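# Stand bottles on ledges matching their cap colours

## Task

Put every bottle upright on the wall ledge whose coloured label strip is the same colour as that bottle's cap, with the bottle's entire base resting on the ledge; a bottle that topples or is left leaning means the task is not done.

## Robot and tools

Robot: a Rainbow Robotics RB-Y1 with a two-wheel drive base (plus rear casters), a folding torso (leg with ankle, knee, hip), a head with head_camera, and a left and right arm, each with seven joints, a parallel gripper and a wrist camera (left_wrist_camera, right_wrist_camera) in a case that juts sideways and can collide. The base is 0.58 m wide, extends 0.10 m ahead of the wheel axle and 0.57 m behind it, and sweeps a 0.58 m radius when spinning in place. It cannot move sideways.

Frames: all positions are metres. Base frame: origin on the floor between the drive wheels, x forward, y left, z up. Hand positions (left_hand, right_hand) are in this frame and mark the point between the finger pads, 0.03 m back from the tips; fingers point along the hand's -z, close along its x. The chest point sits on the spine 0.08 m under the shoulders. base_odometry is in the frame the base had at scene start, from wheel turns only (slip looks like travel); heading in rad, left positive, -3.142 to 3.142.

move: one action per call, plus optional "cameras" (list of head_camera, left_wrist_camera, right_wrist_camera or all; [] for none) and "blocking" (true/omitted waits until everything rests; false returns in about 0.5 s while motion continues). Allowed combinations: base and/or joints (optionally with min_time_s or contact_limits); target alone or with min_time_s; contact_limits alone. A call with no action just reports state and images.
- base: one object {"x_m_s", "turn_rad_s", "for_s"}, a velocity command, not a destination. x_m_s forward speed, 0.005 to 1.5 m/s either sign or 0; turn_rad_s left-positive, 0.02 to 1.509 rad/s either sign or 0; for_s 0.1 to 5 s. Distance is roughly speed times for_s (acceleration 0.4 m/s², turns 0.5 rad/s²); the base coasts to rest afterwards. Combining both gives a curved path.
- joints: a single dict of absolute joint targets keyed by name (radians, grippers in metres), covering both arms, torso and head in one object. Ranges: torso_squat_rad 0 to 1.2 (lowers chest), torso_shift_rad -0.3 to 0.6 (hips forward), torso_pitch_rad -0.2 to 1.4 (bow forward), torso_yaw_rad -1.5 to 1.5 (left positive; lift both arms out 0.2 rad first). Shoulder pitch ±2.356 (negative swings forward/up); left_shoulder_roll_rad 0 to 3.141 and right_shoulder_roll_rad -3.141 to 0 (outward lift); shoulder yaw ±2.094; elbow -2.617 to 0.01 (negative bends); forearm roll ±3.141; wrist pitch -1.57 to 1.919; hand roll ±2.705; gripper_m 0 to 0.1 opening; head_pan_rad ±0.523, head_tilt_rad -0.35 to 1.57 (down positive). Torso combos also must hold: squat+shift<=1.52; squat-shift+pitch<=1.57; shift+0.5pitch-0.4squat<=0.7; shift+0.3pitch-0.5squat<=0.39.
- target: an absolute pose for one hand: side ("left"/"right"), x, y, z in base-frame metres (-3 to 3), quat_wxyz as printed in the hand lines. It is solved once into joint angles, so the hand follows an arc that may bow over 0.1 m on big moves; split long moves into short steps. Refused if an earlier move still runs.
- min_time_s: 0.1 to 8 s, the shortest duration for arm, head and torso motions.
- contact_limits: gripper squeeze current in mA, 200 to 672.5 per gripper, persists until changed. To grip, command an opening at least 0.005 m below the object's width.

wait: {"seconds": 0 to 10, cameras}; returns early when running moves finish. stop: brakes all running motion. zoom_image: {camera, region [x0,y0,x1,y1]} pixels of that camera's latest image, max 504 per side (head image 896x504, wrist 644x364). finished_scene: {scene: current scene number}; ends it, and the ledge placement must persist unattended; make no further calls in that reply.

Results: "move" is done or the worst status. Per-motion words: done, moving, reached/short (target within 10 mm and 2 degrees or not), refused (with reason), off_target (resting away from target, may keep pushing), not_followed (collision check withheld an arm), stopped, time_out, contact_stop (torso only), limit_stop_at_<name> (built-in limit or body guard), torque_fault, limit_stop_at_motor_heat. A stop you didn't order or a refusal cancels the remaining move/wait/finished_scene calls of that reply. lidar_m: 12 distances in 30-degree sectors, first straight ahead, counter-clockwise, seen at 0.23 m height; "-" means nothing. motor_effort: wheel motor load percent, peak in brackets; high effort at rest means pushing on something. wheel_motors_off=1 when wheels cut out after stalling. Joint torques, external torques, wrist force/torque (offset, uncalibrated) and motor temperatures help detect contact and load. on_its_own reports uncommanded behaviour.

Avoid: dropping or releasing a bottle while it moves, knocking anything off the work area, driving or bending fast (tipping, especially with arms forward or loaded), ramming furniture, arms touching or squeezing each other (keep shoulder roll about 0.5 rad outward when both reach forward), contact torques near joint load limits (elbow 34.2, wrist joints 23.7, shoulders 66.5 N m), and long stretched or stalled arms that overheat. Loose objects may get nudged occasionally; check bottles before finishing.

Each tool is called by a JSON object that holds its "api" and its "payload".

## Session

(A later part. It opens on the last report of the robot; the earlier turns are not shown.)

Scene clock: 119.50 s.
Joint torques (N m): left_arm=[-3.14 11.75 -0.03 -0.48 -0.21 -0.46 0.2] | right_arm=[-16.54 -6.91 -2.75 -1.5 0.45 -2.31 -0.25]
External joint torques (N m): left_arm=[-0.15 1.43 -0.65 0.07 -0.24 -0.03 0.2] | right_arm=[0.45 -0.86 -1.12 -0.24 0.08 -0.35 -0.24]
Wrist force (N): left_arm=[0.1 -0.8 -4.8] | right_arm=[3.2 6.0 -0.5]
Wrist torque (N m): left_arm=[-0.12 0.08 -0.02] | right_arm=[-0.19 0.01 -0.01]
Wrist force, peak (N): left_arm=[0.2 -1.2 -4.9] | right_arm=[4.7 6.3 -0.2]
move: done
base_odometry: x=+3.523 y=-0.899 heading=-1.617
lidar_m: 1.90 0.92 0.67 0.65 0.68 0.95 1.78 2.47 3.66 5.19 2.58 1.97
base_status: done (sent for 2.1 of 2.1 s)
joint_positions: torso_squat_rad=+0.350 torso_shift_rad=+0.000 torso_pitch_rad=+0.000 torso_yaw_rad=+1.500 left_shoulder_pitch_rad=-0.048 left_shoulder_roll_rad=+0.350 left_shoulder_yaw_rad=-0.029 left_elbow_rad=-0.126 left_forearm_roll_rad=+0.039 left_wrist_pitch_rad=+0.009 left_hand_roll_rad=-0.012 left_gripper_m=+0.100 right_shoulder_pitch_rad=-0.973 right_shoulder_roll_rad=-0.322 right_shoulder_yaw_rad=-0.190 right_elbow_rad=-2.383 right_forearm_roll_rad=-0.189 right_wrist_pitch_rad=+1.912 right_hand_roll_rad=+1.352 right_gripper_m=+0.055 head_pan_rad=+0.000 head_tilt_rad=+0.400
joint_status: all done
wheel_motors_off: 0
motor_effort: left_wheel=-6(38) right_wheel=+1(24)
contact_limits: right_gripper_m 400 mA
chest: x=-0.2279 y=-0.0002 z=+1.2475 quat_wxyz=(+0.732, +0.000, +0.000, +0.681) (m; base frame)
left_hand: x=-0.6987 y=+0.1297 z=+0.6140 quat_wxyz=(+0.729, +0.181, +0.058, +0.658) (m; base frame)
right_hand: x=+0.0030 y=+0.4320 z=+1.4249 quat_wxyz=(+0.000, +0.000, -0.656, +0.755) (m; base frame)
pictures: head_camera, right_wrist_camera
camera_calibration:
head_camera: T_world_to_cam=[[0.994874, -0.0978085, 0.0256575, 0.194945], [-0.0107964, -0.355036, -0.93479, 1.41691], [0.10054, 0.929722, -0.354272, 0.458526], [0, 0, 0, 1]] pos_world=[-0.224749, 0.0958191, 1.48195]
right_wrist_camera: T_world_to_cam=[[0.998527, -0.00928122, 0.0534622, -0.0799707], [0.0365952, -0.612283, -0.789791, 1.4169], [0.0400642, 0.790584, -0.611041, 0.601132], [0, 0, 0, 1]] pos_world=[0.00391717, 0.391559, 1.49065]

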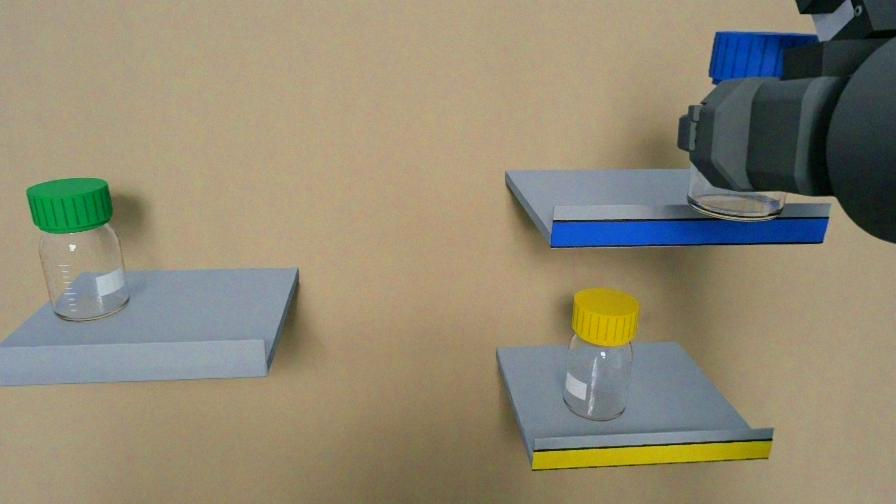

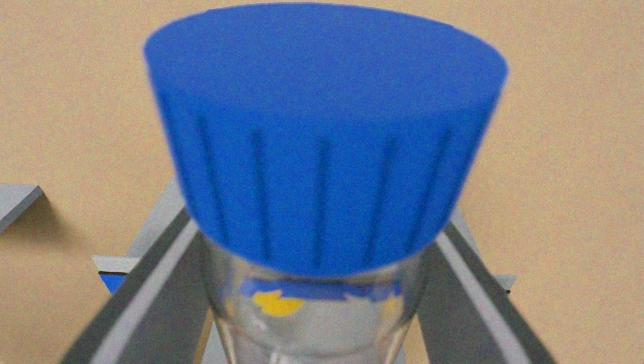

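{"api": "move", "payload": {"target": {"side": "right", "x": 0.003, "y": 0.545, "z": 1.428, "quat_wxyz": [0, 0, 0.65606, -0.75472]}, "min_time_s": 0.8}}

{"api": "move", "payload": {"target": {"side": "right", "x": 0.003, "y": 0.55, "z": 1.404, "quat_wxyz": [0, 0, 0.65606, -0.75472]}, "min_time_s": 0.5, "cameras": ["head_camera", "right_wrist_camera"]}}

{"api": "zoom_image", "payload": {"camera": "head_camera", "region": [480, 20, 840, 260]}}

Scene clock: 121.13 s.
Joint torques (N m): left_arm=[-2.92 11.58 0.14 -0.43 -0.1 -0.57 0.28] | right_arm=[-21.21 -7.42 -0.06 -4.92 0.43 -1.9 -0.05]
External joint torques (N m): left_arm=[0.06 1.26 -0.48 0.12 -0.13 -0.14 0.28] | right_arm=[-0.33 -0.35 1.94 -0.11 0.06 0.08 -0.05]
Wrist force (N): left_arm=[0.3 -1.0 -4.8] | right_arm=[3.7 6.6 -0.5]
Wrist torque (N m): left_arm=[-0.10 0.12 -0.04] | right_arm=[-0.33 0.16 -0.18]
Wrist force, peak (N): left_arm=[0.0 -1.0 -4.9] | right_arm=[2.6 7.4 -1.4]
move: done
base_odometry: x=+3.523 y=-0.899 heading=-1.617
lidar_m: 1.90 0.93 0.68 0.65 0.68 0.95 1.78 2.47 3.66 5.19 2.58 1.97
base_status: not commanded
joint_positions: torso_squat_rad=+0.350 torso_shift_rad=+0.000 torso_pitch_rad=+0.000 torso_yaw_rad=+1.500 left_shoulder_pitch_rad=-0.048 left_shoulder_roll_rad=+0.350 left_shoulder_yaw_rad=-0.029 left_elbow_rad=-0.126 left_forearm_roll_rad=+0.039 left_wrist_pitch_rad=+0.009 left_hand_roll_rad=-0.012 left_gripper_m=+0.100 right_shoulder_pitch_rad=-1.040 right_shoulder_roll_rad=-0.303 right_shoulder_yaw_rad=-0.156 right_elbow_rad=-1.910 right_forearm_roll_rad=-0.135 right_wrist_pitch_rad=+1.505 right_hand_roll_rad=+1.405 right_gripper_m=+0.055 head_pan_rad=+0.000 head_tilt_rad=+0.400
joint_status: all done
wheel_motors_off: 0
motor_effort: left_wheel=-5(6) right_wheel=+4(4)
contact_limits: right_gripper_m 400 mA
chest: x=-0.2279 y=-0.0002 z=+1.2475 quat_wxyz=(+0.732, +0.000, +0.000, +0.681) (m; base frame)
left_hand: x=-0.6987 y=+0.1298 z=+0.6140 quat_wxyz=(+0.729, +0.181, +0.058, +0.658) (m; base frame)
right_hand: x=+0.0031 y=+0.5451 z=+1.4279 quat_wxyz=(+0.000, +0.000, -0.656, +0.755) (m; base frame)
right_hand_status: reached (checked arc, planned for 0.8 s): 0 mm and 0.0 deg off.
pictures: none

Scene clock: 121.97 s.
Joint torques (N m): left_arm=[-3.16 11.38 0.29 -0.52 -0.16 -0.25 0.38] | right_arm=[-19.21 -6.72 0.02 -5.63 0.34 -2.32 0.1]
External joint torques (N m): left_arm=[-0.18 1.06 -0.33 0.03 -0.2 0.18 0.39] | right_arm=[1.5 0.07 2.04 -0.37 -0.03 -0.35 0.11]
Wrist force (N): left_arm=[0.1 -0.7 -4.4] | right_arm=[3.1 6.3 0.1]
Wrist torque (N m): left_arm=[-0.15 0.09 -0.04] | right_arm=[-0.29 0.03 -0.16]
Wrist force, peak (N): left_arm=[-0.1 -1.0 -4.9] | right_arm=[3.6 7.0 -0.4]
move: done
base_odometry: x=+3.523 y=-0.899 heading=-1.617
lidar_m: 1.90 0.92 0.68 0.65 0.68 0.95 1.78 2.47 3.66 5.19 2.58 1.96
base_status: not commanded
joint_positions: torso_squat_rad=+0.350 torso_shift_rad=+0.000 torso_pitch_rad=+0.000 torso_yaw_rad=+1.500 left_shoulder_pitch_rad=-0.048 left_shoulder_roll_rad=+0.350 left_shoulder_yaw_rad=-0.029 left_elbow_rad=-0.126 left_forearm_roll_rad=+0.039 left_wrist_pitch_rad=+0.009 left_hand_roll_rad=-0.012 left_gripper_m=+0.100 right_shoulder_pitch_rad=-0.970 right_shoulder_roll_rad=-0.283 right_shoulder_yaw_rad=-0.143 right_elbow_rad=-1.929 right_forearm_roll_rad=-0.124 right_wrist_pitch_rad=+1.454 right_hand_roll_rad=+1.406 right_gripper_m=+0.055 head_pan_rad=+0.000 head_tilt_rad=+0.400
joint_status: all done
wheel_motors_off: 0
motor_effort: left_wheel=-6(6) right_wheel=+3(4)
contact_limits: right_gripper_m 400 mA
chest: x=-0.2279 y=-0.0002 z=+1.2475 quat_wxyz=(+0.732, +0.000, +0.000, +0.681) (m; base frame)
left_hand: x=-0.6987 y=+0.1297 z=+0.6140 quat_wxyz=(+0.729, +0.181, +0.058, +0.658) (m; base frame)
right_hand: x=+0.0032 y=+0.5493 z=+1.4044 quat_wxyz=(+0.000, +0.000, -0.655, +0.756) (m; base frame)
right_hand_status: reached (checked arc, planned for 0.5 s): 1 mm and 0.2 deg off.
pictures: head_camera, right_wrist_camera
camera_calibration:
head_camera: T_world_to_cam=[[0.994876, -0.0977699, 0.0257485, 0.194807], [-0.0107076, -0.355133, -0.934755, 1.41688], [0.100535, 0.929689, -0.35436, 0.458658], [0, 0, 0, 1]] pos_world=[-0.224749, 0.0958192, 1.48195]
right_wrist_camera: T_world_to_cam=[[0.998583, -0.00947065, 0.052374, -0.0763868], [0.035495, -0.614748, -0.787925, 1.47109], [0.0396589, 0.788667, -0.61354, 0.50043], [0, 0, 0, 1]] pos_world=[0.00421571, 0.508952, 1.47014]

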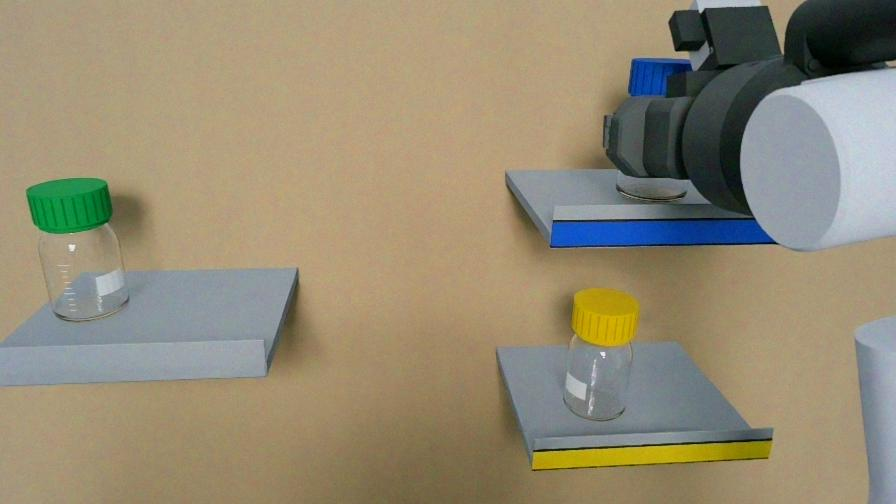

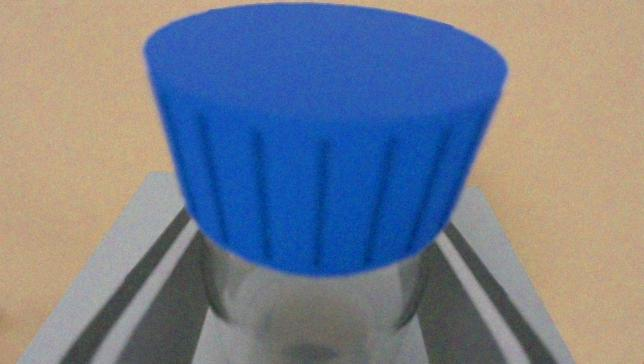

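Scaled by 1.400 from the camera's 896x504 image, which has a finer 1280x720 frame.

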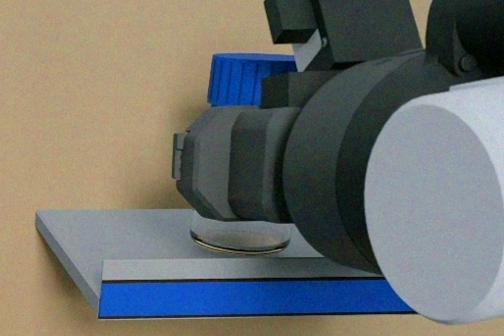

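{"api": "move", "payload": {"target": {"side": "right", "x": 0.003, "y": 0.55, "z": 1.4, "quat_wxyz": [0, 0, 0.65606, -0.75472]}, "min_time_s": 0.4}}

{"api": "move", "payload": {"target": {"side": "right", "x": 0.003, "y": 0.55, "z": 1.3975, "quat_wxyz": [0, 0, 0.65606, -0.75472]}, "min_time_s": 0.4, "cameras": ["head_camera", "right_wrist_camera"]}}

{"api": "wait", "payload": {"seconds": 0.3}}

Scene clock: 123.23 s.
Joint torques (N m): left_arm=[-3.13 11.77 -0.04 -0.36 -0.23 -0.4 0.25] | right_arm=[-17.15 -5.7 1.08 -4.04 -0.17 -1.23 0.16]
External joint torques (N m): left_arm=[-0.15 1.44 -0.67 0.19 -0.27 0.03 0.25] | right_arm=[3.5 1.03 3.1 1.3 -0.54 0.75 0.16]
Wrist force (N): left_arm=[0.0 -1.0 -4.6] | right_arm=[2.1 1.2 0.0]
Wrist torque (N m): left_arm=[-0.11 0.07 -0.03] | right_arm=[-0.31 0.16 -0.19]
Wrist force, peak (N): left_arm=[0.0 -0.9 -4.8] | right_arm=[4.3 6.9 -0.9]
move: done
base_odometry: x=+3.523 y=-0.899 heading=-1.617
lidar_m: 1.90 0.92 0.68 0.65 0.68 0.95 1.78 2.47 3.66 5.19 2.58 1.97
base_status: not commanded
joint_positions: torso_squat_rad=+0.350 torso_shift_rad=+0.000 torso_pitch_rad=+0.000 torso_yaw_rad=+1.500 left_shoulder_pitch_rad=-0.048 left_shoulder_roll_rad=+0.350 left_shoulder_yaw_rad=-0.029 left_elbow_rad=-0.126 left_forearm_roll_rad=+0.039 left_wrist_pitch_rad=+0.009 left_hand_roll_rad=-0.012 left_gripper_m=+0.100 right_shoulder_pitch_rad=-0.956 right_shoulder_roll_rad=-0.279 right_shoulder_yaw_rad=-0.140 right_elbow_rad=-1.934 right_forearm_roll_rad=-0.120 right_wrist_pitch_rad=+1.441 right_hand_roll_rad=+1.406 right_gripper_m=+0.055 head_pan_rad=+0.000 head_tilt_rad=+0.400
joint_status: all done
wheel_motors_off: 0
motor_effort: left_wheel=-5(6) right_wheel=+4(4)
contact_limits: right_gripper_m 400 mA
chest: x=-0.2279 y=-0.0002 z=+1.2475 quat_wxyz=(+0.732, +0.000, +0.000, +0.681) (m; base frame)
left_hand: x=-0.6987 y=+0.1298 z=+0.6140 quat_wxyz=(+0.729, +0.181, +0.058, +0.658) (m; base frame)
right_hand: x=+0.0033 y=+0.5498 z=+1.4007 quat_wxyz=(+0.000, +0.000, -0.656, +0.754) (m; base frame)
right_hand_status: reached (checked arc, planned for 0.4 s): 1 mm and 0.1 deg off.
pictures: none

Scene clock: 123.97 s.
Joint torques (N m): left_arm=[-2.98 11.44 0.07 -0.38 -0.28 -0.49 0.17] | right_arm=[-10.68 -2.75 2 -1.57 -0.55 1.64 -0.01]
External joint torques (N m): left_arm=[0.01 1.12 -0.56 0.17 -0.32 -0.06 0.17] | right_arm=[9.93 3.94 4.03 3.79 -0.93 3.62 -0.01]
Wrist force (N): left_arm=[0.0 -1.0 -4.5] | right_arm=[1.4 -11.8 -3.3]
Wrist torque (N m): left_arm=[-0.10 0.07 -0.04] | right_arm=[-0.49 0.13 -0.05]
Wrist force, peak (N): left_arm=[0.2 -1.2 -4.8] | right_arm=[2.8 -13.6 -3.3]
move: done
base_odometry: x=+3.523 y=-0.899 heading=-1.617
lidar_m: 1.90 0.93 0.68 0.65 0.68 0.95 1.78 2.47 3.66 5.19 2.58 1.96
base_status: not commanded
joint_positions: torso_squat_rad=+0.350 torso_shift_rad=+0.000 torso_pitch_rad=+0.000 torso_yaw_rad=+1.500 left_shoulder_pitch_rad=-0.048 left_shoulder_roll_rad=+0.350 left_shoulder_yaw_rad=-0.029 left_elbow_rad=-0.126 left_forearm_roll_rad=+0.039 left_wrist_pitch_rad=+0.009 left_hand_roll_rad=-0.012 left_gripper_m=+0.100 right_shoulder_pitch_rad=-0.949 right_shoulder_roll_rad=-0.277 right_shoulder_yaw_rad=-0.139 right_elbow_rad=-1.938 right_forearm_roll_rad=-0.119 right_wrist_pitch_rad=+1.435 right_hand_roll_rad=+1.406 right_gripper_m=+0.055 head_pan_rad=+0.000 head_tilt_rad=+0.400
joint_status: all done
wheel_motors_off: 0
motor_effort: left_wheel=-6(6) right_wheel=+3(4)
contact_limits: right_gripper_m 400 mA
chest: x=-0.2279 y=-0.0002 z=+1.2475 quat_wxyz=(+0.732, +0.000, +0.000, +0.681) (m; base frame)
left_hand: x=-0.6987 y=+0.1298 z=+0.6140 quat_wxyz=(+0.729, +0.181, +0.058, +0.658) (m; base frame)
right_hand: x=+0.0032 y=+0.5496 z=+1.3995 quat_wxyz=(+0.000, +0.000, -0.658, +0.753) (m; base frame)
right_hand_status: reached (checked arc, planned for 0.4 s): 2 mm and 0.3 deg off.
pictures: head_camera, right_wrist_camera
camera_calibration:
head_camera: T_world_to_cam=[[0.994875, -0.0977786, 0.0257417, 0.194808], [-0.0106983, -0.354958, -0.934821, 1.41693], [0.100543, 0.929755, -0.354185, 0.458488], [0, 0, 0, 1]] pos_world=[-0.224749, 0.0957187, 1.48195]
right_wrist_camera: T_world_to_cam=[[0.998521, -0.0101563, 0.0534035, -0.0771844], [0.0361926, -0.608798, -0.792499, 1.47065], [0.0405608, 0.79326, -0.60753, 0.486317], [0, 0, 0, 1]] pos_world=[0.00411845, 0.508766, 1.46506]

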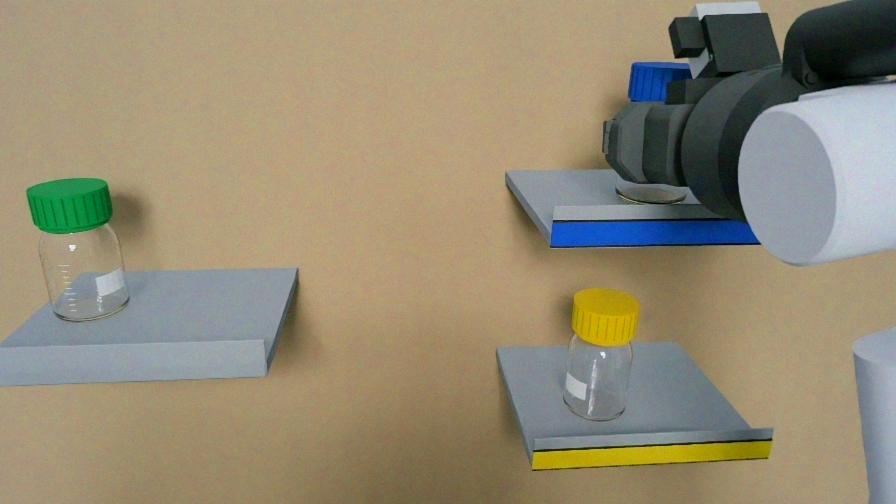

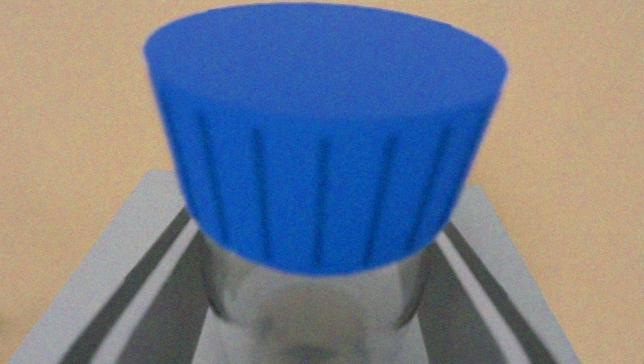

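Scene clock: 124.27 s.
Joint torques (N m): left_arm=[-2.95 11.33 0.07 -0.3 -0.02 -0.52 0.31] | right_arm=[-10.57 -2.9 1.77 -1.83 -0.75 1.6 0.11]
External joint torques (N m): left_arm=[0.04 1.01 -0.55 0.25 -0.05 -0.09 0.31] | right_arm=[10.03 3.79 3.79 3.54 -1.13 3.58 0.12]
Wrist force (N): left_arm=[-0.1 -1.1 -4.3] | right_arm=[1.1 -11.1 -3.6]
Wrist torque (N m): left_arm=[-0.09 0.08 -0.05] | right_arm=[-0.60 0.10 -0.11]
Wrist force, peak (N): left_arm=[0.0 -0.7 -4.7] | right_arm=[0.6 -12.3 -3.6]
base_odometry: x=+3.523 y=-0.899 heading=-1.617
lidar_m: 1.90 0.93 0.67 0.65 0.68 0.96 1.78 2.47 3.66 5.19 2.58 1.96
base_status: not commanded
joint_positions: torso_squat_rad=+0.350 torso_shift_rad=+0.000 torso_pitch_rad=+0.000 torso_yaw_rad=+1.500 left_shoulder_pitch_rad=-0.048 left_shoulder_roll_rad=+0.350 left_shoulder_yaw_rad=-0.029 left_elbow_rad=-0.126 left_forearm_roll_rad=+0.039 left_wrist_pitch_rad=+0.009 left_hand_roll_rad=-0.012 left_gripper_m=+0.100 right_shoulder_pitch_rad=-0.949 right_shoulder_roll_rad=-0.277 right_shoulder_yaw_rad=-0.139 right_elbow_rad=-1.938 right_forearm_roll_rad=-0.119 right_wrist_pitch_rad=+1.435 right_hand_roll_rad=+1.406 right_gripper_m=+0.055 head_pan_rad=+0.000 head_tilt_rad=+0.400
joint_status: all done
wheel_motors_off: 0
motor_effort: left_wheel=-5(6) right_wheel=+4(4)
contact_limits: right_gripper_m 400 mA
chest: x=-0.2279 y=-0.0002 z=+1.2475 quat_wxyz=(+0.732, +0.000, +0.000, +0.681) (m; base frame)
left_hand: x=-0.6987 y=+0.1298 z=+0.6140 quat_wxyz=(+0.729, +0.181, +0.058, +0.658) (m; base frame)
right_hand: x=+0.0032 y=+0.5496 z=+1.3995 quat_wxyz=(+0.000, +0.000, -0.658, +0.753) (m; base frame)
right_hand_status: reached (checked arc, planned for 0.4 s): 2 mm and 0.3 deg off.
wait: 0.30 s; at rest by 0.27 s
pictures: none

{"api": "move", "payload": {"target": {"side": "right", "x": 0.003, "y": 0.55, "z": 1.4005, "quat_wxyz": [0, 0, 0.65606, -0.75472]}, "min_time_s": 0.3}}

{"api": "move", "payload": {"joints": {"right_gripper_m": 0.1}}}

{"api": "move", "payload": {"target": {"side": "right", "x": 0.003, "y": 0.46, "z": 1.4, "quat_wxyz": [0, 0, 0.65606, -0.75472]}, "min_time_s": 0.6, "cameras": ["head_camera", "right_wrist_camera"]}}

Scene clock: 125.50 s.
Joint torques (N m): left_arm=[-3.07 11.5 0.39 -0.5 -0.09 -0.47 0.13] | right_arm=[-18.64 -7.31 -1.93 -3.6 0.15 -1.11 0.06]
External joint torques (N m): left_arm=[-0.08 1.18 -0.23 0.05 -0.13 -0.04 0.13] | right_arm=[2.02 -0.59 0.1 1.74 -0.2 0.88 0.06]
Wrist force (N): left_arm=[-0.2 -0.7 -4.5] | right_arm=[3.1 1.9 1.1]
Wrist torque (N m): left_arm=[-0.15 0.04 -0.04] | right_arm=[-0.18 0.04 -0.23]
Wrist force, peak (N): left_arm=[0.1 -0.9 -4.9] | right_arm=[1.7 -12.7 -3.8]
move: done
base_odometry: x=+3.523 y=-0.899 heading=-1.617
lidar_m: 1.90 0.92 0.68 0.65 0.68 0.95 1.78 2.46 3.66 5.19 2.58 1.97
base_status: not commanded
joint_positions: torso_squat_rad=+0.350 torso_shift_rad=+0.000 torso_pitch_rad=+0.000 torso_yaw_rad=+1.500 left_shoulder_pitch_rad=-0.048 left_shoulder_roll_rad=+0.350 left_shoulder_yaw_rad=-0.029 left_elbow_rad=-0.126 left_forearm_roll_rad=+0.039 left_wrist_pitch_rad=+0.009 left_hand_roll_rad=-0.012 left_gripper_m=+0.100 right_shoulder_pitch_rad=-0.956 right_shoulder_roll_rad=-0.279 right_shoulder_yaw_rad=-0.140 right_elbow_rad=-1.933 right_forearm_roll_rad=-0.120 right_wrist_pitch_rad=+1.441 right_hand_roll_rad=+1.406 right_gripper_m=+0.055 head_pan_rad=+0.000 head_tilt_rad=+0.400
joint_status: all done
wheel_motors_off: 0
motor_effort: left_wheel=-6(6) right_wheel=+3(4)
contact_limits: right_gripper_m 400 mA
chest: x=-0.2279 y=-0.0002 z=+1.2475 quat_wxyz=(+0.732, +0.000, +0.000, +0.681) (m; base frame)
left_hand: x=-0.6987 y=+0.1298 z=+0.6140 quat_wxyz=(+0.729, +0.181, +0.058, +0.658) (m; base frame)
right_hand: x=+0.0029 y=+0.5499 z=+1.4008 quat_wxyz=(+0.000, +0.000, -0.656, +0.754) (m; base frame)
right_hand_status: reached (checked arc, planned for 0.3 s): 0 mm and 0.1 deg off.
pictures: none

Scene clock: 126.50 s.
Joint torques (N m): left_arm=[-3.27 11.33 0.12 -0.39 -0.07 -0.53 0.22] | right_arm=[-19.32 -6.85 -2.11 -4.32 0.15 -1.44 -0.08]
External joint torques (N m): left_arm=[-0.28 1.01 -0.51 0.16 -0.11 -0.1 0.23] | right_arm=[1.33 -0.13 -0.08 1.02 -0.22 0.54 -0.07]
Wrist force (N): left_arm=[0.1 -1.0 -4.4] | right_arm=[3.0 5.6 0.0]
Wrist torque (N m): left_arm=[-0.10 0.07 -0.04] | right_arm=[-0.42 0.07 -0.19]
Wrist force, peak (N): left_arm=[0.1 -1.1 -4.9] | right_arm=[3.8 5.3 0.8]
move: done
base_odometry: x=+3.523 y=-0.899 heading=-1.617
lidar_m: 1.90 0.92 0.68 0.65 0.68 0.95 1.78 2.47 3.65 5.19 2.58 1.96
base_status: not commanded
joint_positions: torso_squat_rad=+0.350 torso_shift_rad=+0.000 torso_pitch_rad=+0.000 torso_yaw_rad=+1.500 left_shoulder_pitch_rad=-0.048 left_shoulder_roll_rad=+0.350 left_shoulder_yaw_rad=-0.029 left_elbow_rad=-0.126 left_forearm_roll_rad=+0.039 left_wrist_pitch_rad=+0.009 left_hand_roll_rad=-0.012 left_gripper_m=+0.100 right_shoulder_pitch_rad=-0.956 right_shoulder_roll_rad=-0.279 right_shoulder_yaw_rad=-0.140 right_elbow_rad=-1.933 right_forearm_roll_rad=-0.120 right_wrist_pitch_rad=+1.441 right_hand_roll_rad=+1.406 right_gripper_m=+0.100 head_pan_rad=+0.000 head_tilt_rad=+0.400
joint_status: all done
wheel_motors_off: 0
motor_effort: left_wheel=-5(6) right_wheel=+4(5)
contact_limits: right_gripper_m 400 mA
chest: x=-0.2279 y=-0.0002 z=+1.2475 quat_wxyz=(+0.732, +0.000, +0.000, +0.681) (m; base frame)
left_hand: x=-0.6987 y=+0.1298 z=+0.6140 quat_wxyz=(+0.729, +0.181, +0.058, +0.658) (m; base frame)
right_hand: x=+0.0029 y=+0.5500 z=+1.4007 quat_wxyz=(+0.000, +0.000, -0.656, +0.755) (m; base frame)
pictures: none

Scene clock: 127.70 s.
Joint torques (N m): left_arm=[-3.25 11.54 -0.01 -0.48 0.08 -0.43 0.14] | right_arm=[-15.48 -6.64 -2.3 -2.25 0.49 -2.02 -0.14]
External joint torques (N m): left_arm=[-0.26 1.22 -0.63 0.07 0.04 -0.01 0.14] | right_arm=[1.9 -0.8 -0.51 0.47 0.12 -0.05 -0.13]
Wrist force (N): left_arm=[0.1 -0.7 -4.6] | right_arm=[2.7 4.5 -0.1]
Wrist torque (N m): left_arm=[-0.13 0.08 -0.04] | right_arm=[-0.26 0.05 -0.02]
Wrist force, peak (N): left_arm=[-0.1 -1.1 -4.8] | right_arm=[2.8 6.0 0.0]
move: done
base_odometry: x=+3.523 y=-0.898 heading=-1.617
lidar_m: 1.90 0.92 0.68 0.65 0.68 0.94 1.78 2.47 3.66 5.19 2.58 1.97
base_status: not commanded
joint_positions: torso_squat_rad=+0.350 torso_shift_rad=+0.000 torso_pitch_rad=+0.000 torso_yaw_rad=+1.500 left_shoulder_pitch_rad=-0.048 left_shoulder_roll_rad=+0.350 left_shoulder_yaw_rad=-0.029 left_elbow_rad=-0.126 left_forearm_roll_rad=+0.039 left_wrist_pitch_rad=+0.009 left_hand_roll_rad=-0.012 left_gripper_m=+0.100 right_shoulder_pitch_rad=-0.873 right_shoulder_roll_rad=-0.287 right_shoulder_yaw_rad=-0.157 right_elbow_rad=-2.323 right_forearm_roll_rad=-0.152 right_wrist_pitch_rad=+1.749 right_hand_roll_rad=+1.373 right_gripper_m=+0.100 head_pan_rad=+0.000 head_tilt_rad=+0.400
joint_status: all done
wheel_motors_off: 0
motor_effort: left_wheel=-5(6) right_wheel=+5(5)
contact_limits: right_gripper_m 400 mA
chest: x=-0.2279 y=-0.0002 z=+1.2475 quat_wxyz=(+0.732, +0.000, +0.000, +0.681) (m; base frame)
left_hand: x=-0.6987 y=+0.1297 z=+0.6140 quat_wxyz=(+0.729, +0.181, +0.058, +0.658) (m; base frame)
right_hand: x=+0.0028 y=+0.4602 z=+1.4001 quat_wxyz=(+0.000, +0.000, -0.656, +0.755) (m; base frame)
right_hand_status: reached (checked arc, planned for 0.7 s): 0 mm and 0.0 deg off.
pictures: head_camera, right_wrist_camera
camera_calibration:
head_camera: T_world_to_cam=[[0.994876, -0.0977762, 0.0257401, 0.194811], [-0.0107083, -0.355045, -0.934788, 1.41689], [0.100539, 0.929722, -0.354273, 0.458619], [0, 0, 0, 1]] pos_world=[-0.224749, 0.095719, 1.48195]
right_wrist_camera: T_world_to_cam=[[0.998516, -0.00926134, 0.0536749, -0.0784995], [0.0367923, -0.611954, -0.790037, 1.41467], [0.0401634, 0.790839, -0.610705, 0.563109], [0, 0, 0, 1]] pos_world=[0.0037175, 0.419659, 1.46575]

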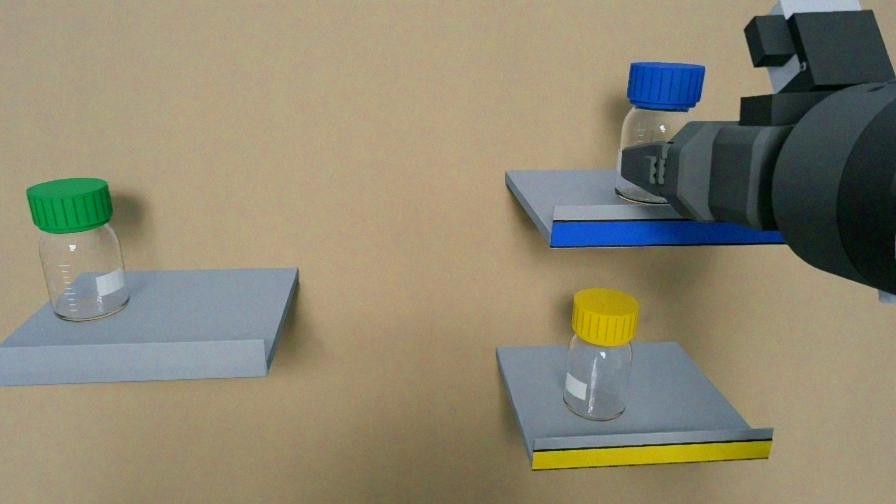

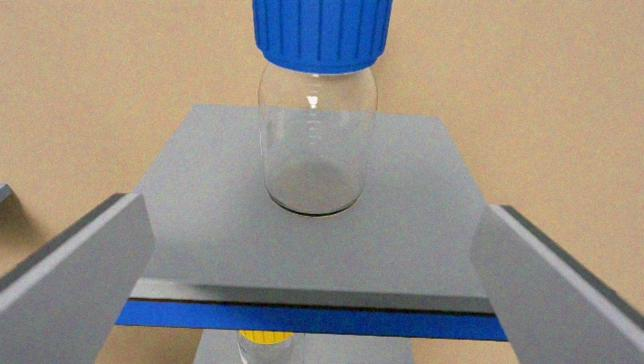

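{"api": "move", "payload": {"target": {"side": "right", "x": 0.003, "y": 0.432, "z": 1.37, "quat_wxyz": [0, 0, 0.65606, -0.75472]}, "min_time_s": 0.4}}

{"api": "move", "payload": {"base": {"x_m_s": -0.4, "for_s": 1.867}, "joints": {"right_shoulder_pitch_rad": -0.185, "right_shoulder_roll_rad": -0.185, "right_shoulder_yaw_rad": -0.142, "right_elbow_rad": -2.491, "right_forearm_roll_rad": -0.212, "right_wrist_pitch_rad": 1.237, "right_hand_roll_rad": 1.504, "head_tilt_rad": 0.5, "head_pan_rad": -0.1}, "min_time_s": 1.5, "cameras": ["head_camera", "right_wrist_camera"]}}

Scene clock: 130.23 s.
Joint torques (N m): left_arm=[-3.15 11.52 -0.1 -0.5 -0.2 -0.54 0.28] | right_arm=[-14.7 -5.11 0.15 -2.36 0.36 -1.82 -0.13]
External joint torques (N m): left_arm=[-0.17 1.2 -0.72 0.05 -0.24 -0.11 0.28] | right_arm=[0.97 0 1.83 0.2 -0.01 0.14 -0.12]
Wrist force (N): left_arm=[0.1 -1.0 -4.4] | right_arm=[3.0 5.0 -0.5]
Wrist torque (N m): left_arm=[-0.10 0.10 -0.04] | right_arm=[-0.31 0.07 -0.02]
Wrist force, peak (N): left_arm=[0.0 -1.0 -4.9] | right_arm=[3.3 5.9 -0.4]
move: done
base_odometry: x=+3.523 y=-0.898 heading=-1.617
lidar_m: 1.90 0.92 0.68 0.65 0.68 0.96 1.77 2.47 3.66 5.19 2.58 1.96
base_status: not commanded
joint_positions: torso_squat_rad=+0.350 torso_shift_rad=+0.000 torso_pitch_rad=+0.000 torso_yaw_rad=+1.500 left_shoulder_pitch_rad=-0.048 left_shoulder_roll_rad=+0.350 left_shoulder_yaw_rad=-0.029 left_elbow_rad=-0.126 left_forearm_roll_rad=+0.039 left_wrist_pitch_rad=+0.009 left_hand_roll_rad=-0.012 left_gripper_m=+0.100 right_shoulder_pitch_rad=-0.739 right_shoulder_roll_rad=-0.261 right_shoulder_yaw_rad=-0.141 right_elbow_rad=-2.479 right_forearm_roll_rad=-0.143 right_wrist_pitch_rad=+1.769 right_hand_roll_rad=+1.370 right_gripper_m=+0.100 head_pan_rad=+0.000 head_tilt_rad=+0.400
joint_status: all done
wheel_motors_off: 0
motor_effort: left_wheel=-6(6) right_wheel=+5(5)
contact_limits: right_gripper_m 400 mA
chest: x=-0.2279 y=-0.0002 z=+1.2475 quat_wxyz=(+0.732, +0.000, +0.000, +0.681) (m; base frame)
left_hand: x=-0.6987 y=+0.1297 z=+0.6140 quat_wxyz=(+0.729, +0.181, +0.058, +0.658) (m; base frame)
right_hand: x=+0.0031 y=+0.4321 z=+1.3702 quat_wxyz=(+0.000, +0.000, -0.656, +0.755) (m; base frame)
right_hand_status: reached (checked arc, planned for 0.5 s): 0 mm and 0.0 deg off.
pictures: none

Scene clock: 133.77 s.
Joint torques (N m): left_arm=[-3 10.64 0.12 -0.47 0.04 -0.43 0.33] | right_arm=[-10.01 -3.77 -0.54 -6.33 0.31 -1.79 0.1]
External joint torques (N m): left_arm=[-0.01 0.32 -0.5 0.08 0 0 0.33] | right_arm=[1.33 0.13 1.03 0.54 0.1 0.21 0.11]
Wrist force (N): left_arm=[0.0 -0.9 -4.6] | right_arm=[3.5 5.4 0.0]
Wrist torque (N m): left_arm=[-0.10 0.10 -0.03] | right_arm=[-0.35 0.07 -0.19]
Wrist force, peak (N): left_arm=[0.1 -0.9 -5.0] | right_arm=[3.5 5.4 0.8]
move: done
base_odometry: x=+3.557 y=-0.153 heading=-1.618
lidar_m: 2.49 0.94 0.69 0.66 0.69 0.97 1.10 1.76 2.73 5.18 3.13 2.72
base_status: done (sent for 1.87 of 1.87 s)
joint_positions: torso_squat_rad=+0.350 torso_shift_rad=+0.000 torso_pitch_rad=+0.000 torso_yaw_rad=+1.500 left_shoulder_pitch_rad=-0.048 left_shoulder_roll_rad=+0.350 left_shoulder_yaw_rad=-0.029 left_elbow_rad=-0.126 left_forearm_roll_rad=+0.039 left_wrist_pitch_rad=+0.009 left_hand_roll_rad=-0.012 left_gripper_m=+0.100 right_shoulder_pitch_rad=-0.185 right_shoulder_roll_rad=-0.185 right_shoulder_yaw_rad=-0.142 right_elbow_rad=-2.491 right_forearm_roll_rad=-0.212 right_wrist_pitch_rad=+1.237 right_hand_roll_rad=+1.504 right_gripper_m=+0.100 head_pan_rad=-0.100 head_tilt_rad=+0.500
joint_status: all done
wheel_motors_off: 0
motor_effort: left_wheel=-3(27) right_wheel=+5(28)
contact_limits: right_gripper_m 400 mA
chest: x=-0.2280 y=-0.0002 z=+1.2475 quat_wxyz=(+0.732, +0.000, +0.000, +0.681) (m; base frame)
left_hand: x=-0.6988 y=+0.1298 z=+0.6140 quat_wxyz=(+0.729, +0.181, +0.058, +0.658) (m; base frame)
right_hand: x=+0.0396 y=+0.4322 z=+1.2501 quat_wxyz=(+0.000, +0.000, -0.658, +0.753) (m; base frame)
pictures: head_camera, right_wrist_camera
camera_calibration:
head_camera: T_world_to_cam=[[0.98062, -0.193876, 0.0282209, 0.190197], [-0.0616999, -0.442316, -0.894735, 1.34922], [0.18595, 0.875653, -0.445706, 0.611455], [0, 0, 0, 1]] pos_world=[-0.216965, 0.0982332, 1.47436]
right_wrist_camera: T_world_to_cam=[[0.998514, -0.00986909, 0.0535861, -0.107097], [0.036492, -0.609192, -0.792183, 1.27918], [0.0404623, 0.792961, -0.607927, 0.487847], [0, 0, 0, 1]] pos_world=[0.0405183, 0.391365, 1.31566]

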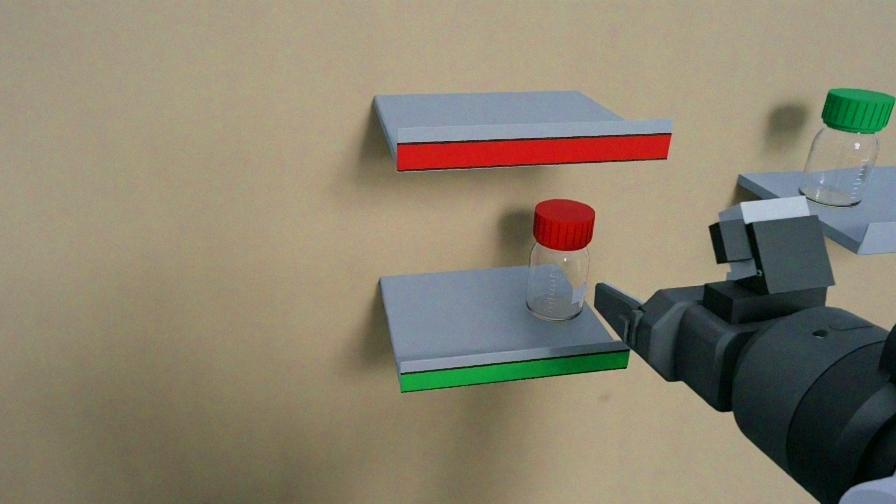

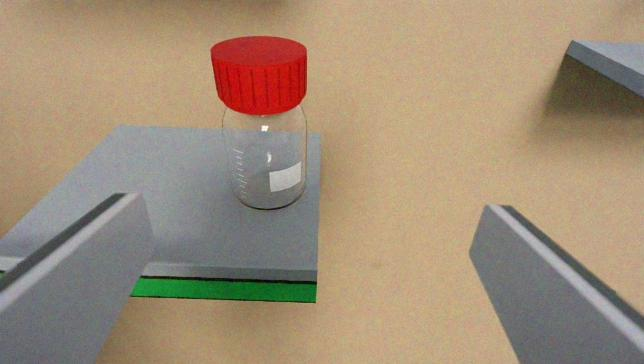

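{"api": "move", "payload": {"target": {"side": "right", "x": 0.008, "y": 0.44, "z": 1.212, "quat_wxyz": [0, 0, 0.65606, -0.75472]}, "min_time_s": 0.5, "cameras": ["right_wrist_camera"]}}

{"api": "move", "payload": {"target": {"side": "right", "x": 0.008, "y": 0.51, "z": 1.21, "quat_wxyz": [0, 0, 0.65606, -0.75472]}, "min_time_s": 0.7, "cameras": ["head_camera", "right_wrist_camera"]}}

{"api": "zoom_image", "payload": {"camera": "head_camera", "region": [360, 80, 760, 420]}}

Scene clock: 137.43 s.
Joint torques (N m): left_arm=[-2.81 10.89 -0.02 -0.7 -0.06 -0.36 0.31] | right_arm=[-10.09 -1.68 1.13 -7.25 -0.01 -1.83 0.16]
External joint torques (N m): left_arm=[0.18 0.57 -0.64 -0.15 -0.1 0.06 0.31] | right_arm=[0.52 -0.36 1.9 0.88 -0.19 0.17 0.17]
Wrist force (N): left_arm=[0.0 -1.0 -4.5] | right_arm=[3.0 4.4 -0.7]
Wrist torque (N m): left_arm=[-0.09 0.08 -0.03] | right_arm=[-0.21 0.09 -0.17]
Wrist force, peak (N): left_arm=[0.2 -1.0 -4.9] | right_arm=[4.0 5.5 0.5]
move: done
base_odometry: x=+3.557 y=-0.153 heading=-1.618
lidar_m: 2.49 0.94 0.69 0.66 0.70 0.96 1.10 1.75 2.73 5.18 3.14 2.71
base_status: not commanded
joint_positions: torso_squat_rad=+0.350 torso_shift_rad=+0.000 torso_pitch_rad=+0.000 torso_yaw_rad=+1.500 left_shoulder_pitch_rad=-0.048 left_shoulder_roll_rad=+0.350 left_shoulder_yaw_rad=-0.029 left_elbow_rad=-0.126 left_forearm_roll_rad=+0.039 left_wrist_pitch_rad=+0.009 left_hand_roll_rad=-0.012 left_gripper_m=+0.100 right_shoulder_pitch_rad=-0.084 right_shoulder_roll_rad=-0.077 right_shoulder_yaw_rad=+0.004 right_elbow_rad=-2.436 right_forearm_roll_rad=-0.064 right_wrist_pitch_rad=+1.084 right_hand_roll_rad=+1.530 right_gripper_m=+0.100 head_pan_rad=-0.100 head_tilt_rad=+0.500
joint_status: all done
wheel_motors_off: 0
motor_effort: left_wheel=-3(3) right_wheel=+5(6)
contact_limits: right_gripper_m 400 mA
chest: x=-0.2280 y=-0.0002 z=+1.2475 quat_wxyz=(+0.732, +0.000, +0.000, +0.681) (m; base frame)
left_hand: x=-0.6988 y=+0.1298 z=+0.6140 quat_wxyz=(+0.729, +0.181, +0.058, +0.658) (m; base frame)
right_hand: x=+0.0079 y=+0.4397 z=+1.2121 quat_wxyz=(-0.001, +0.000, -0.655, +0.755) (m; base frame)
right_hand_status: reached (checked arc, planned for 0.5 s): 0 mm and 0.1 deg off.
pictures: right_wrist_camera
camera_calibration:
right_wrist_camera: T_world_to_cam=[[0.998506, -0.00800005, 0.0540621, -0.0746917], [0.0378, -0.61334, -0.788914, 1.25266], [0.0394698, 0.789778, -0.612121, 0.466525], [0, 0, 0, 1]] pos_world=[0.00881583, 0.399259, 1.27785]

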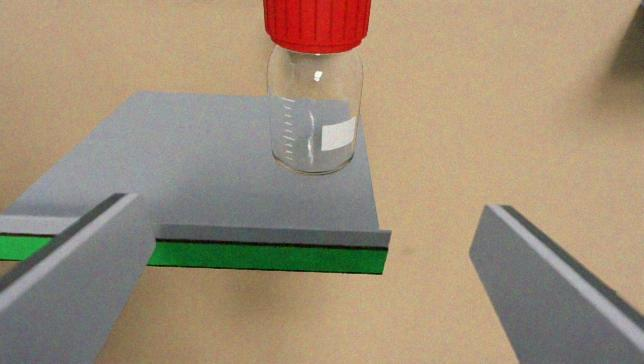

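Scene clock: 138.83 s.
Joint torques (N m): left_arm=[-2.92 10.65 0.49 -0.47 -0.1 -0.35 0.27] | right_arm=[-14.68 -2.85 -1.93 -7.86 0.08 -1.82 -0.16]
External joint torques (N m): left_arm=[0.07 0.33 -0.13 0.08 -0.13 0.08 0.28] | right_arm=[-0.09 -0.62 -1.07 0.85 -0.12 0.18 -0.15]
Wrist force (N): left_arm=[0.0 -1.0 -4.8] | right_arm=[3.1 4.8 0.2]
Wrist torque (N m): left_arm=[-0.10 0.08 -0.04] | right_arm=[-0.30 0.10 -0.04]
Wrist force, peak (N): left_arm=[-0.1 -0.8 -4.8] | right_arm=[3.9 5.1 -0.6]
move: done
base_odometry: x=+3.557 y=-0.153 heading=-1.618
lidar_m: 2.48 0.94 0.69 0.66 0.69 0.96 1.10 1.76 2.73 5.18 3.13 2.72
base_status: not commanded
joint_positions: torso_squat_rad=+0.350 torso_shift_rad=+0.000 torso_pitch_rad=+0.000 torso_yaw_rad=+1.500 left_shoulder_pitch_rad=-0.048 left_shoulder_roll_rad=+0.350 left_shoulder_yaw_rad=-0.029 left_elbow_rad=-0.126 left_forearm_roll_rad=+0.039 left_wrist_pitch_rad=+0.009 left_hand_roll_rad=-0.012 left_gripper_m=+0.100 right_shoulder_pitch_rad=-0.289 right_shoulder_roll_rad=-0.082 right_shoulder_yaw_rad=-0.037 right_elbow_rad=-2.141 right_forearm_roll_rad=-0.051 right_wrist_pitch_rad=+0.984 right_hand_roll_rad=+1.522 right_gripper_m=+0.100 head_pan_rad=-0.100 head_tilt_rad=+0.500
joint_status: all done
wheel_motors_off: 0
motor_effort: left_wheel=-5(5) right_wheel=+6(6)
contact_limits: right_gripper_m 400 mA
chest: x=-0.2280 y=-0.0002 z=+1.2475 quat_wxyz=(+0.732, +0.000, +0.000, +0.681) (m; base frame)
left_hand: x=-0.6988 y=+0.1298 z=+0.6140 quat_wxyz=(+0.729, +0.181, +0.058, +0.658) (m; base frame)
right_hand: x=+0.0078 y=+0.5100 z=+1.2100 quat_wxyz=(+0.000, +0.000, -0.656, +0.755) (m; base frame)
right_hand_status: reached (checked arc, planned for 0.7 s): 0 mm and 0.0 deg off.
pictures: head_camera, right_wrist_camera
camera_calibration:
head_camera: T_world_to_cam=[[0.980622, -0.193864, 0.0282371, 0.190075], [-0.0616971, -0.442398, -0.894694, 1.34918], [0.185941, 0.875615, -0.445786, 0.611556], [0, 0, 0, 1]] pos_world=[-0.216865, 0.0982334, 1.47436]
right_wrist_camera: T_world_to_cam=[[0.998535, -0.00912563, 0.0533368, -0.0724588], [0.0365938, -0.612229, -0.789833, 1.29465], [0.0398621, 0.790628, -0.610998, 0.407905], [0, 0, 0, 1]] pos_world=[0.0087166, 0.469459, 1.27565]

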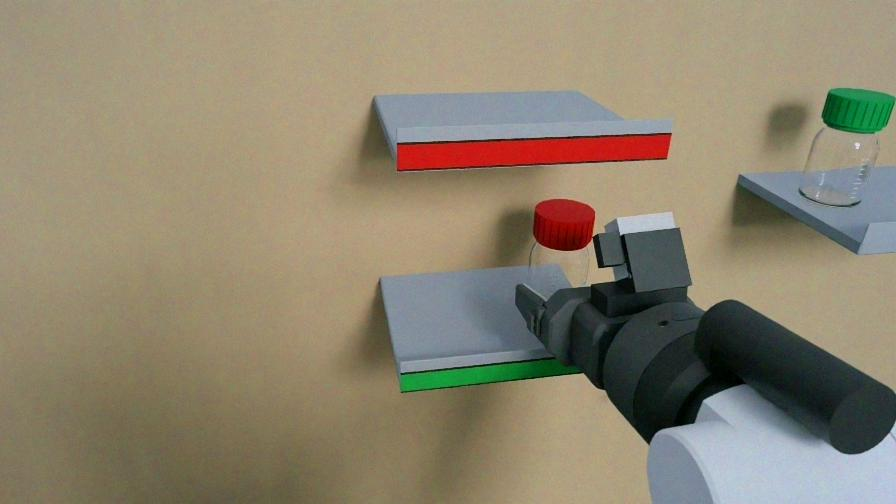

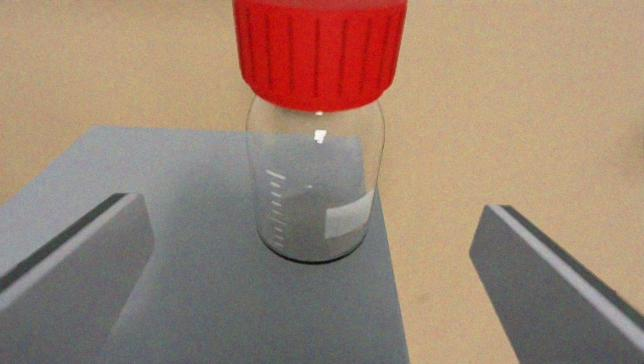

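Scaled by 1.260 from the camera's 896x504 image, which has a finer 1280x720 frame.

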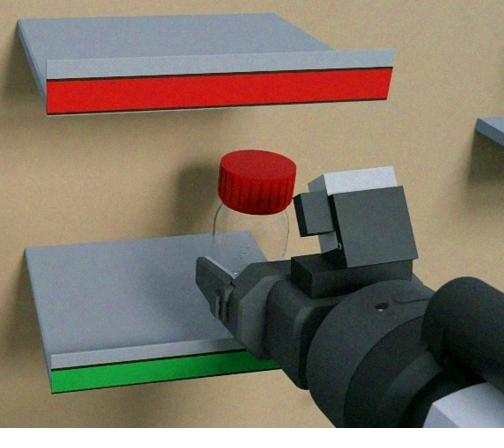

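{"api": "move", "payload": {"target": {"side": "right", "x": 0.008, "y": 0.562, "z": 1.21, "quat_wxyz": [0, 0, 0.65606, -0.75472]}, "min_time_s": 0.7, "cameras": ["head_camera", "right_wrist_camera"]}}

{"api": "move", "payload": {"joints": {"right_gripper_m": 0.042}, "cameras": ["head_camera", "right_wrist_camera"]}}

{"api": "zoom_image", "payload": {"camera": "head_camera", "region": [360, 80, 760, 420]}}

Scene clock: 140.37 s.
Joint torques (N m): left_arm=[-2.92 10.99 0 -0.48 -0.12 -0.42 0.39] | right_arm=[-16.7 -4.31 -1.54 -8.06 0.23 -1.84 -0.17]
External joint torques (N m): left_arm=[0.07 0.67 -0.63 0.07 -0.16 0.01 0.4] | right_arm=[0.79 -1.07 -0.58 1.13 0 0.16 -0.16]
Wrist force (N): left_arm=[0.1 -0.9 -4.3] | right_arm=[3.4 3.8 0.1]
Wrist torque (N m): left_arm=[-0.11 0.09 -0.03] | right_arm=[-0.13 0.10 0.01]
Wrist force, peak (N): left_arm=[0.1 -1.2 -4.7] | right_arm=[3.7 5.5 0.6]
move: done
base_odometry: x=+3.557 y=-0.153 heading=-1.618
lidar_m: 2.48 0.94 0.69 0.66 0.69 0.97 1.10 1.75 2.73 5.18 3.14 2.72
base_status: not commanded
joint_positions: torso_squat_rad=+0.350 torso_shift_rad=+0.000 torso_pitch_rad=+0.000 torso_yaw_rad=+1.500 left_shoulder_pitch_rad=-0.048 left_shoulder_roll_rad=+0.350 left_shoulder_yaw_rad=-0.029 left_elbow_rad=-0.126 left_forearm_roll_rad=+0.039 left_wrist_pitch_rad=+0.009 left_hand_roll_rad=-0.012 left_gripper_m=+0.100 right_shoulder_pitch_rad=-0.443 right_shoulder_roll_rad=-0.097 right_shoulder_yaw_rad=-0.066 right_elbow_rad=-1.900 right_forearm_roll_rad=-0.048 right_wrist_pitch_rad=+0.892 right_hand_roll_rad=+1.512 right_gripper_m=+0.100 head_pan_rad=-0.100 head_tilt_rad=+0.500
joint_status: all done
wheel_motors_off: 0
motor_effort: left_wheel=-5(5) right_wheel=+5(7)
contact_limits: right_gripper_m 400 mA
chest: x=-0.2280 y=-0.0002 z=+1.2475 quat_wxyz=(+0.732, +0.000, +0.000, +0.681) (m; base frame)
left_hand: x=-0.6988 y=+0.1298 z=+0.6140 quat_wxyz=(+0.729, +0.181, +0.058, +0.658) (m; base frame)
right_hand: x=+0.0077 y=+0.5620 z=+1.2100 quat_wxyz=(+0.000, +0.000, -0.656, +0.755) (m; base frame)
right_hand_status: reached (checked arc, planned for 0.7 s): 0 mm and 0.0 deg off.
pictures: head_camera, right_wrist_camera
camera_calibration:
head_camera: T_world_to_cam=[[0.980622, -0.193864, 0.0282371, 0.190075], [-0.0616971, -0.442398, -0.894694, 1.34918], [0.185941, 0.875615, -0.445786, 0.611556], [0, 0, 0, 1]] pos_world=[-0.216865, 0.0982334, 1.47436]
right_wrist_camera: T_world_to_cam=[[0.998539, -0.00905059, 0.0532785, -0.0719541], [0.0365969, -0.612163, -0.789884, 1.32659], [0.0397641, 0.790679, -0.610938, 0.36675], [0, 0, 0, 1]] pos_world=[0.00871632, 0.521459, 1.27575]

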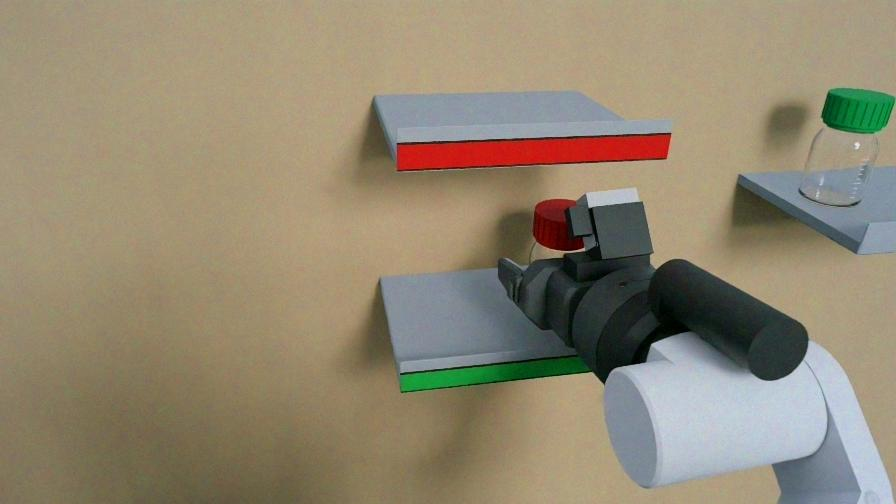

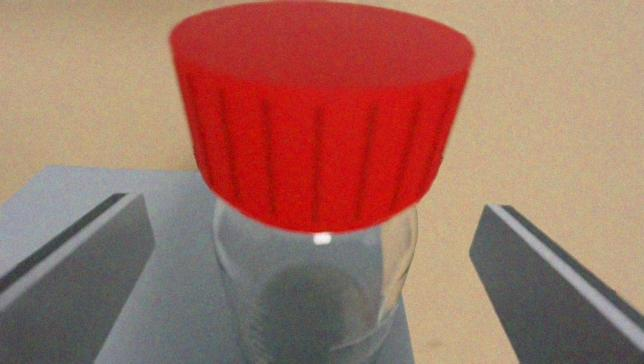

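Scene clock: 141.53 s.
Joint torques (N m): left_arm=[-3.03 10.44 0.57 -0.44 -0.22 -0.47 0.41] | right_arm=[-17.1 -4.29 -1.57 -8.14 0.13 -1.84 -0.18]
External joint torques (N m): left_arm=[-0.05 0.12 -0.05 0.11 -0.25 -0.04 0.41] | right_arm=[0.39 -1.05 -0.61 1.05 -0.1 0.16 -0.17]
Wrist force (N): left_arm=[0.2 -1.0 -4.6] | right_arm=[2.8 4.5 1.0]
Wrist torque (N m): left_arm=[-0.08 0.11 -0.05] | right_arm=[-0.25 -0.03 -0.05]
Wrist force, peak (N): left_arm=[0.0 -1.2 -4.8] | right_arm=[3.6 5.5 0.1]
move: off_target
base_odometry: x=+3.557 y=-0.153 heading=-1.618
lidar_m: 2.49 0.94 0.69 0.66 0.70 0.96 1.10 1.75 2.73 5.18 3.13 2.72
base_status: not commanded
joint_positions: torso_squat_rad=+0.350 torso_shift_rad=+0.000 torso_pitch_rad=+0.000 torso_yaw_rad=+1.500 left_shoulder_pitch_rad=-0.048 left_shoulder_roll_rad=+0.350 left_shoulder_yaw_rad=-0.029 left_elbow_rad=-0.126 left_forearm_roll_rad=+0.039 left_wrist_pitch_rad=+0.009 left_hand_roll_rad=-0.012 left_gripper_m=+0.100 right_shoulder_pitch_rad=-0.443 right_shoulder_roll_rad=-0.097 right_shoulder_yaw_rad=-0.066 right_elbow_rad=-1.900 right_forearm_roll_rad=-0.048 right_wrist_pitch_rad=+0.892 right_hand_roll_rad=+1.512 right_gripper_m=+0.055 head_pan_rad=-0.100 head_tilt_rad=+0.500
joint_status: right_gripper_m off_target (ended at +0.055, target +0.042)
wheel_motors_off: 0
motor_effort: left_wheel=-5(5) right_wheel=+4(7)
contact_limits: right_gripper_m 400 mA
chest: x=-0.2280 y=-0.0002 z=+1.2475 quat_wxyz=(+0.732, +0.000, +0.000, +0.681) (m; base frame)
left_hand: x=-0.6988 y=+0.1298 z=+0.6140 quat_wxyz=(+0.729, +0.181, +0.058, +0.658) (m; base frame)
right_hand: x=+0.0077 y=+0.5620 z=+1.2100 quat_wxyz=(+0.000, +0.000, -0.656, +0.755) (m; base frame)
pictures: head_camera, right_wrist_camera
camera_calibration:
head_camera: T_world_to_cam=[[0.980622, -0.193864, 0.0282371, 0.190075], [-0.0616971, -0.442398, -0.894694, 1.34918], [0.185941, 0.875615, -0.445786, 0.611556], [0, 0, 0, 1]] pos_world=[-0.216865, 0.0982334, 1.47436]
right_wrist_camera: T_world_to_cam=[[0.998539, -0.00905059, 0.0532785, -0.0719541], [0.0365969, -0.612163, -0.789884, 1.32659], [0.0397641, 0.790679, -0.610938, 0.36675], [0, 0, 0, 1]] pos_world=[0.00871632, 0.521459, 1.27575]

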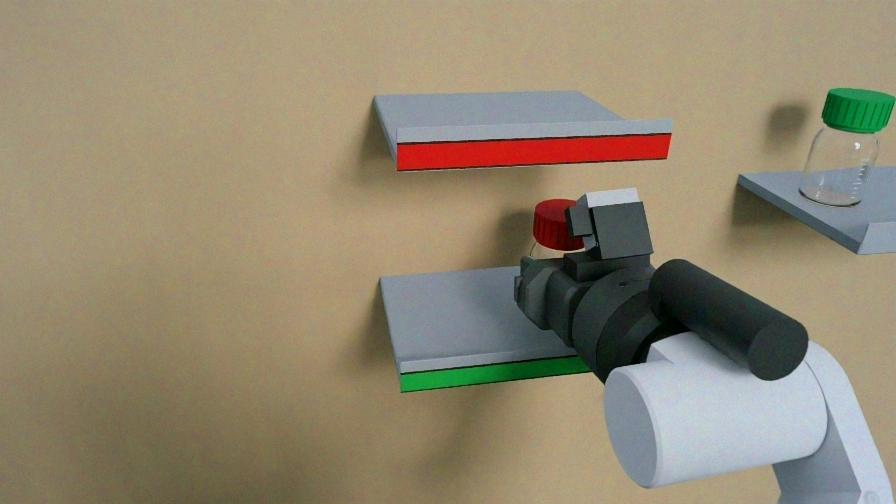

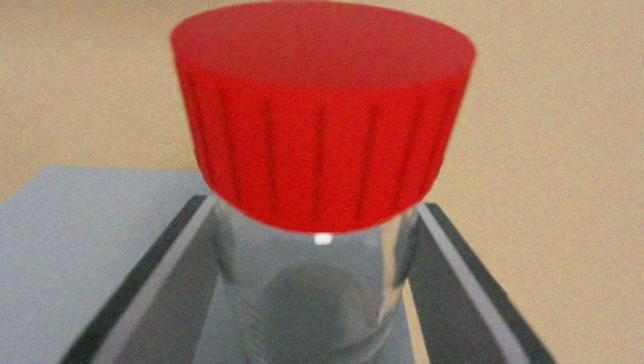

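Scaled by 1.260 from the camera's 896x504 image, which has a finer 1280x720 frame.

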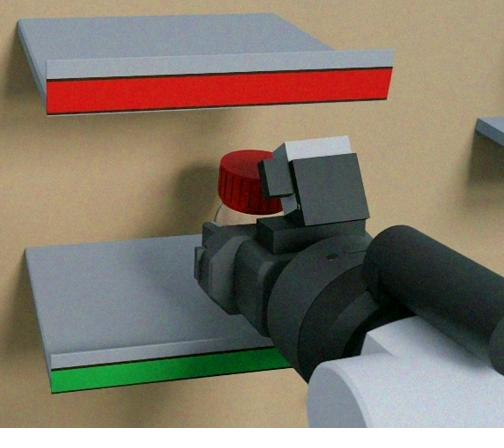

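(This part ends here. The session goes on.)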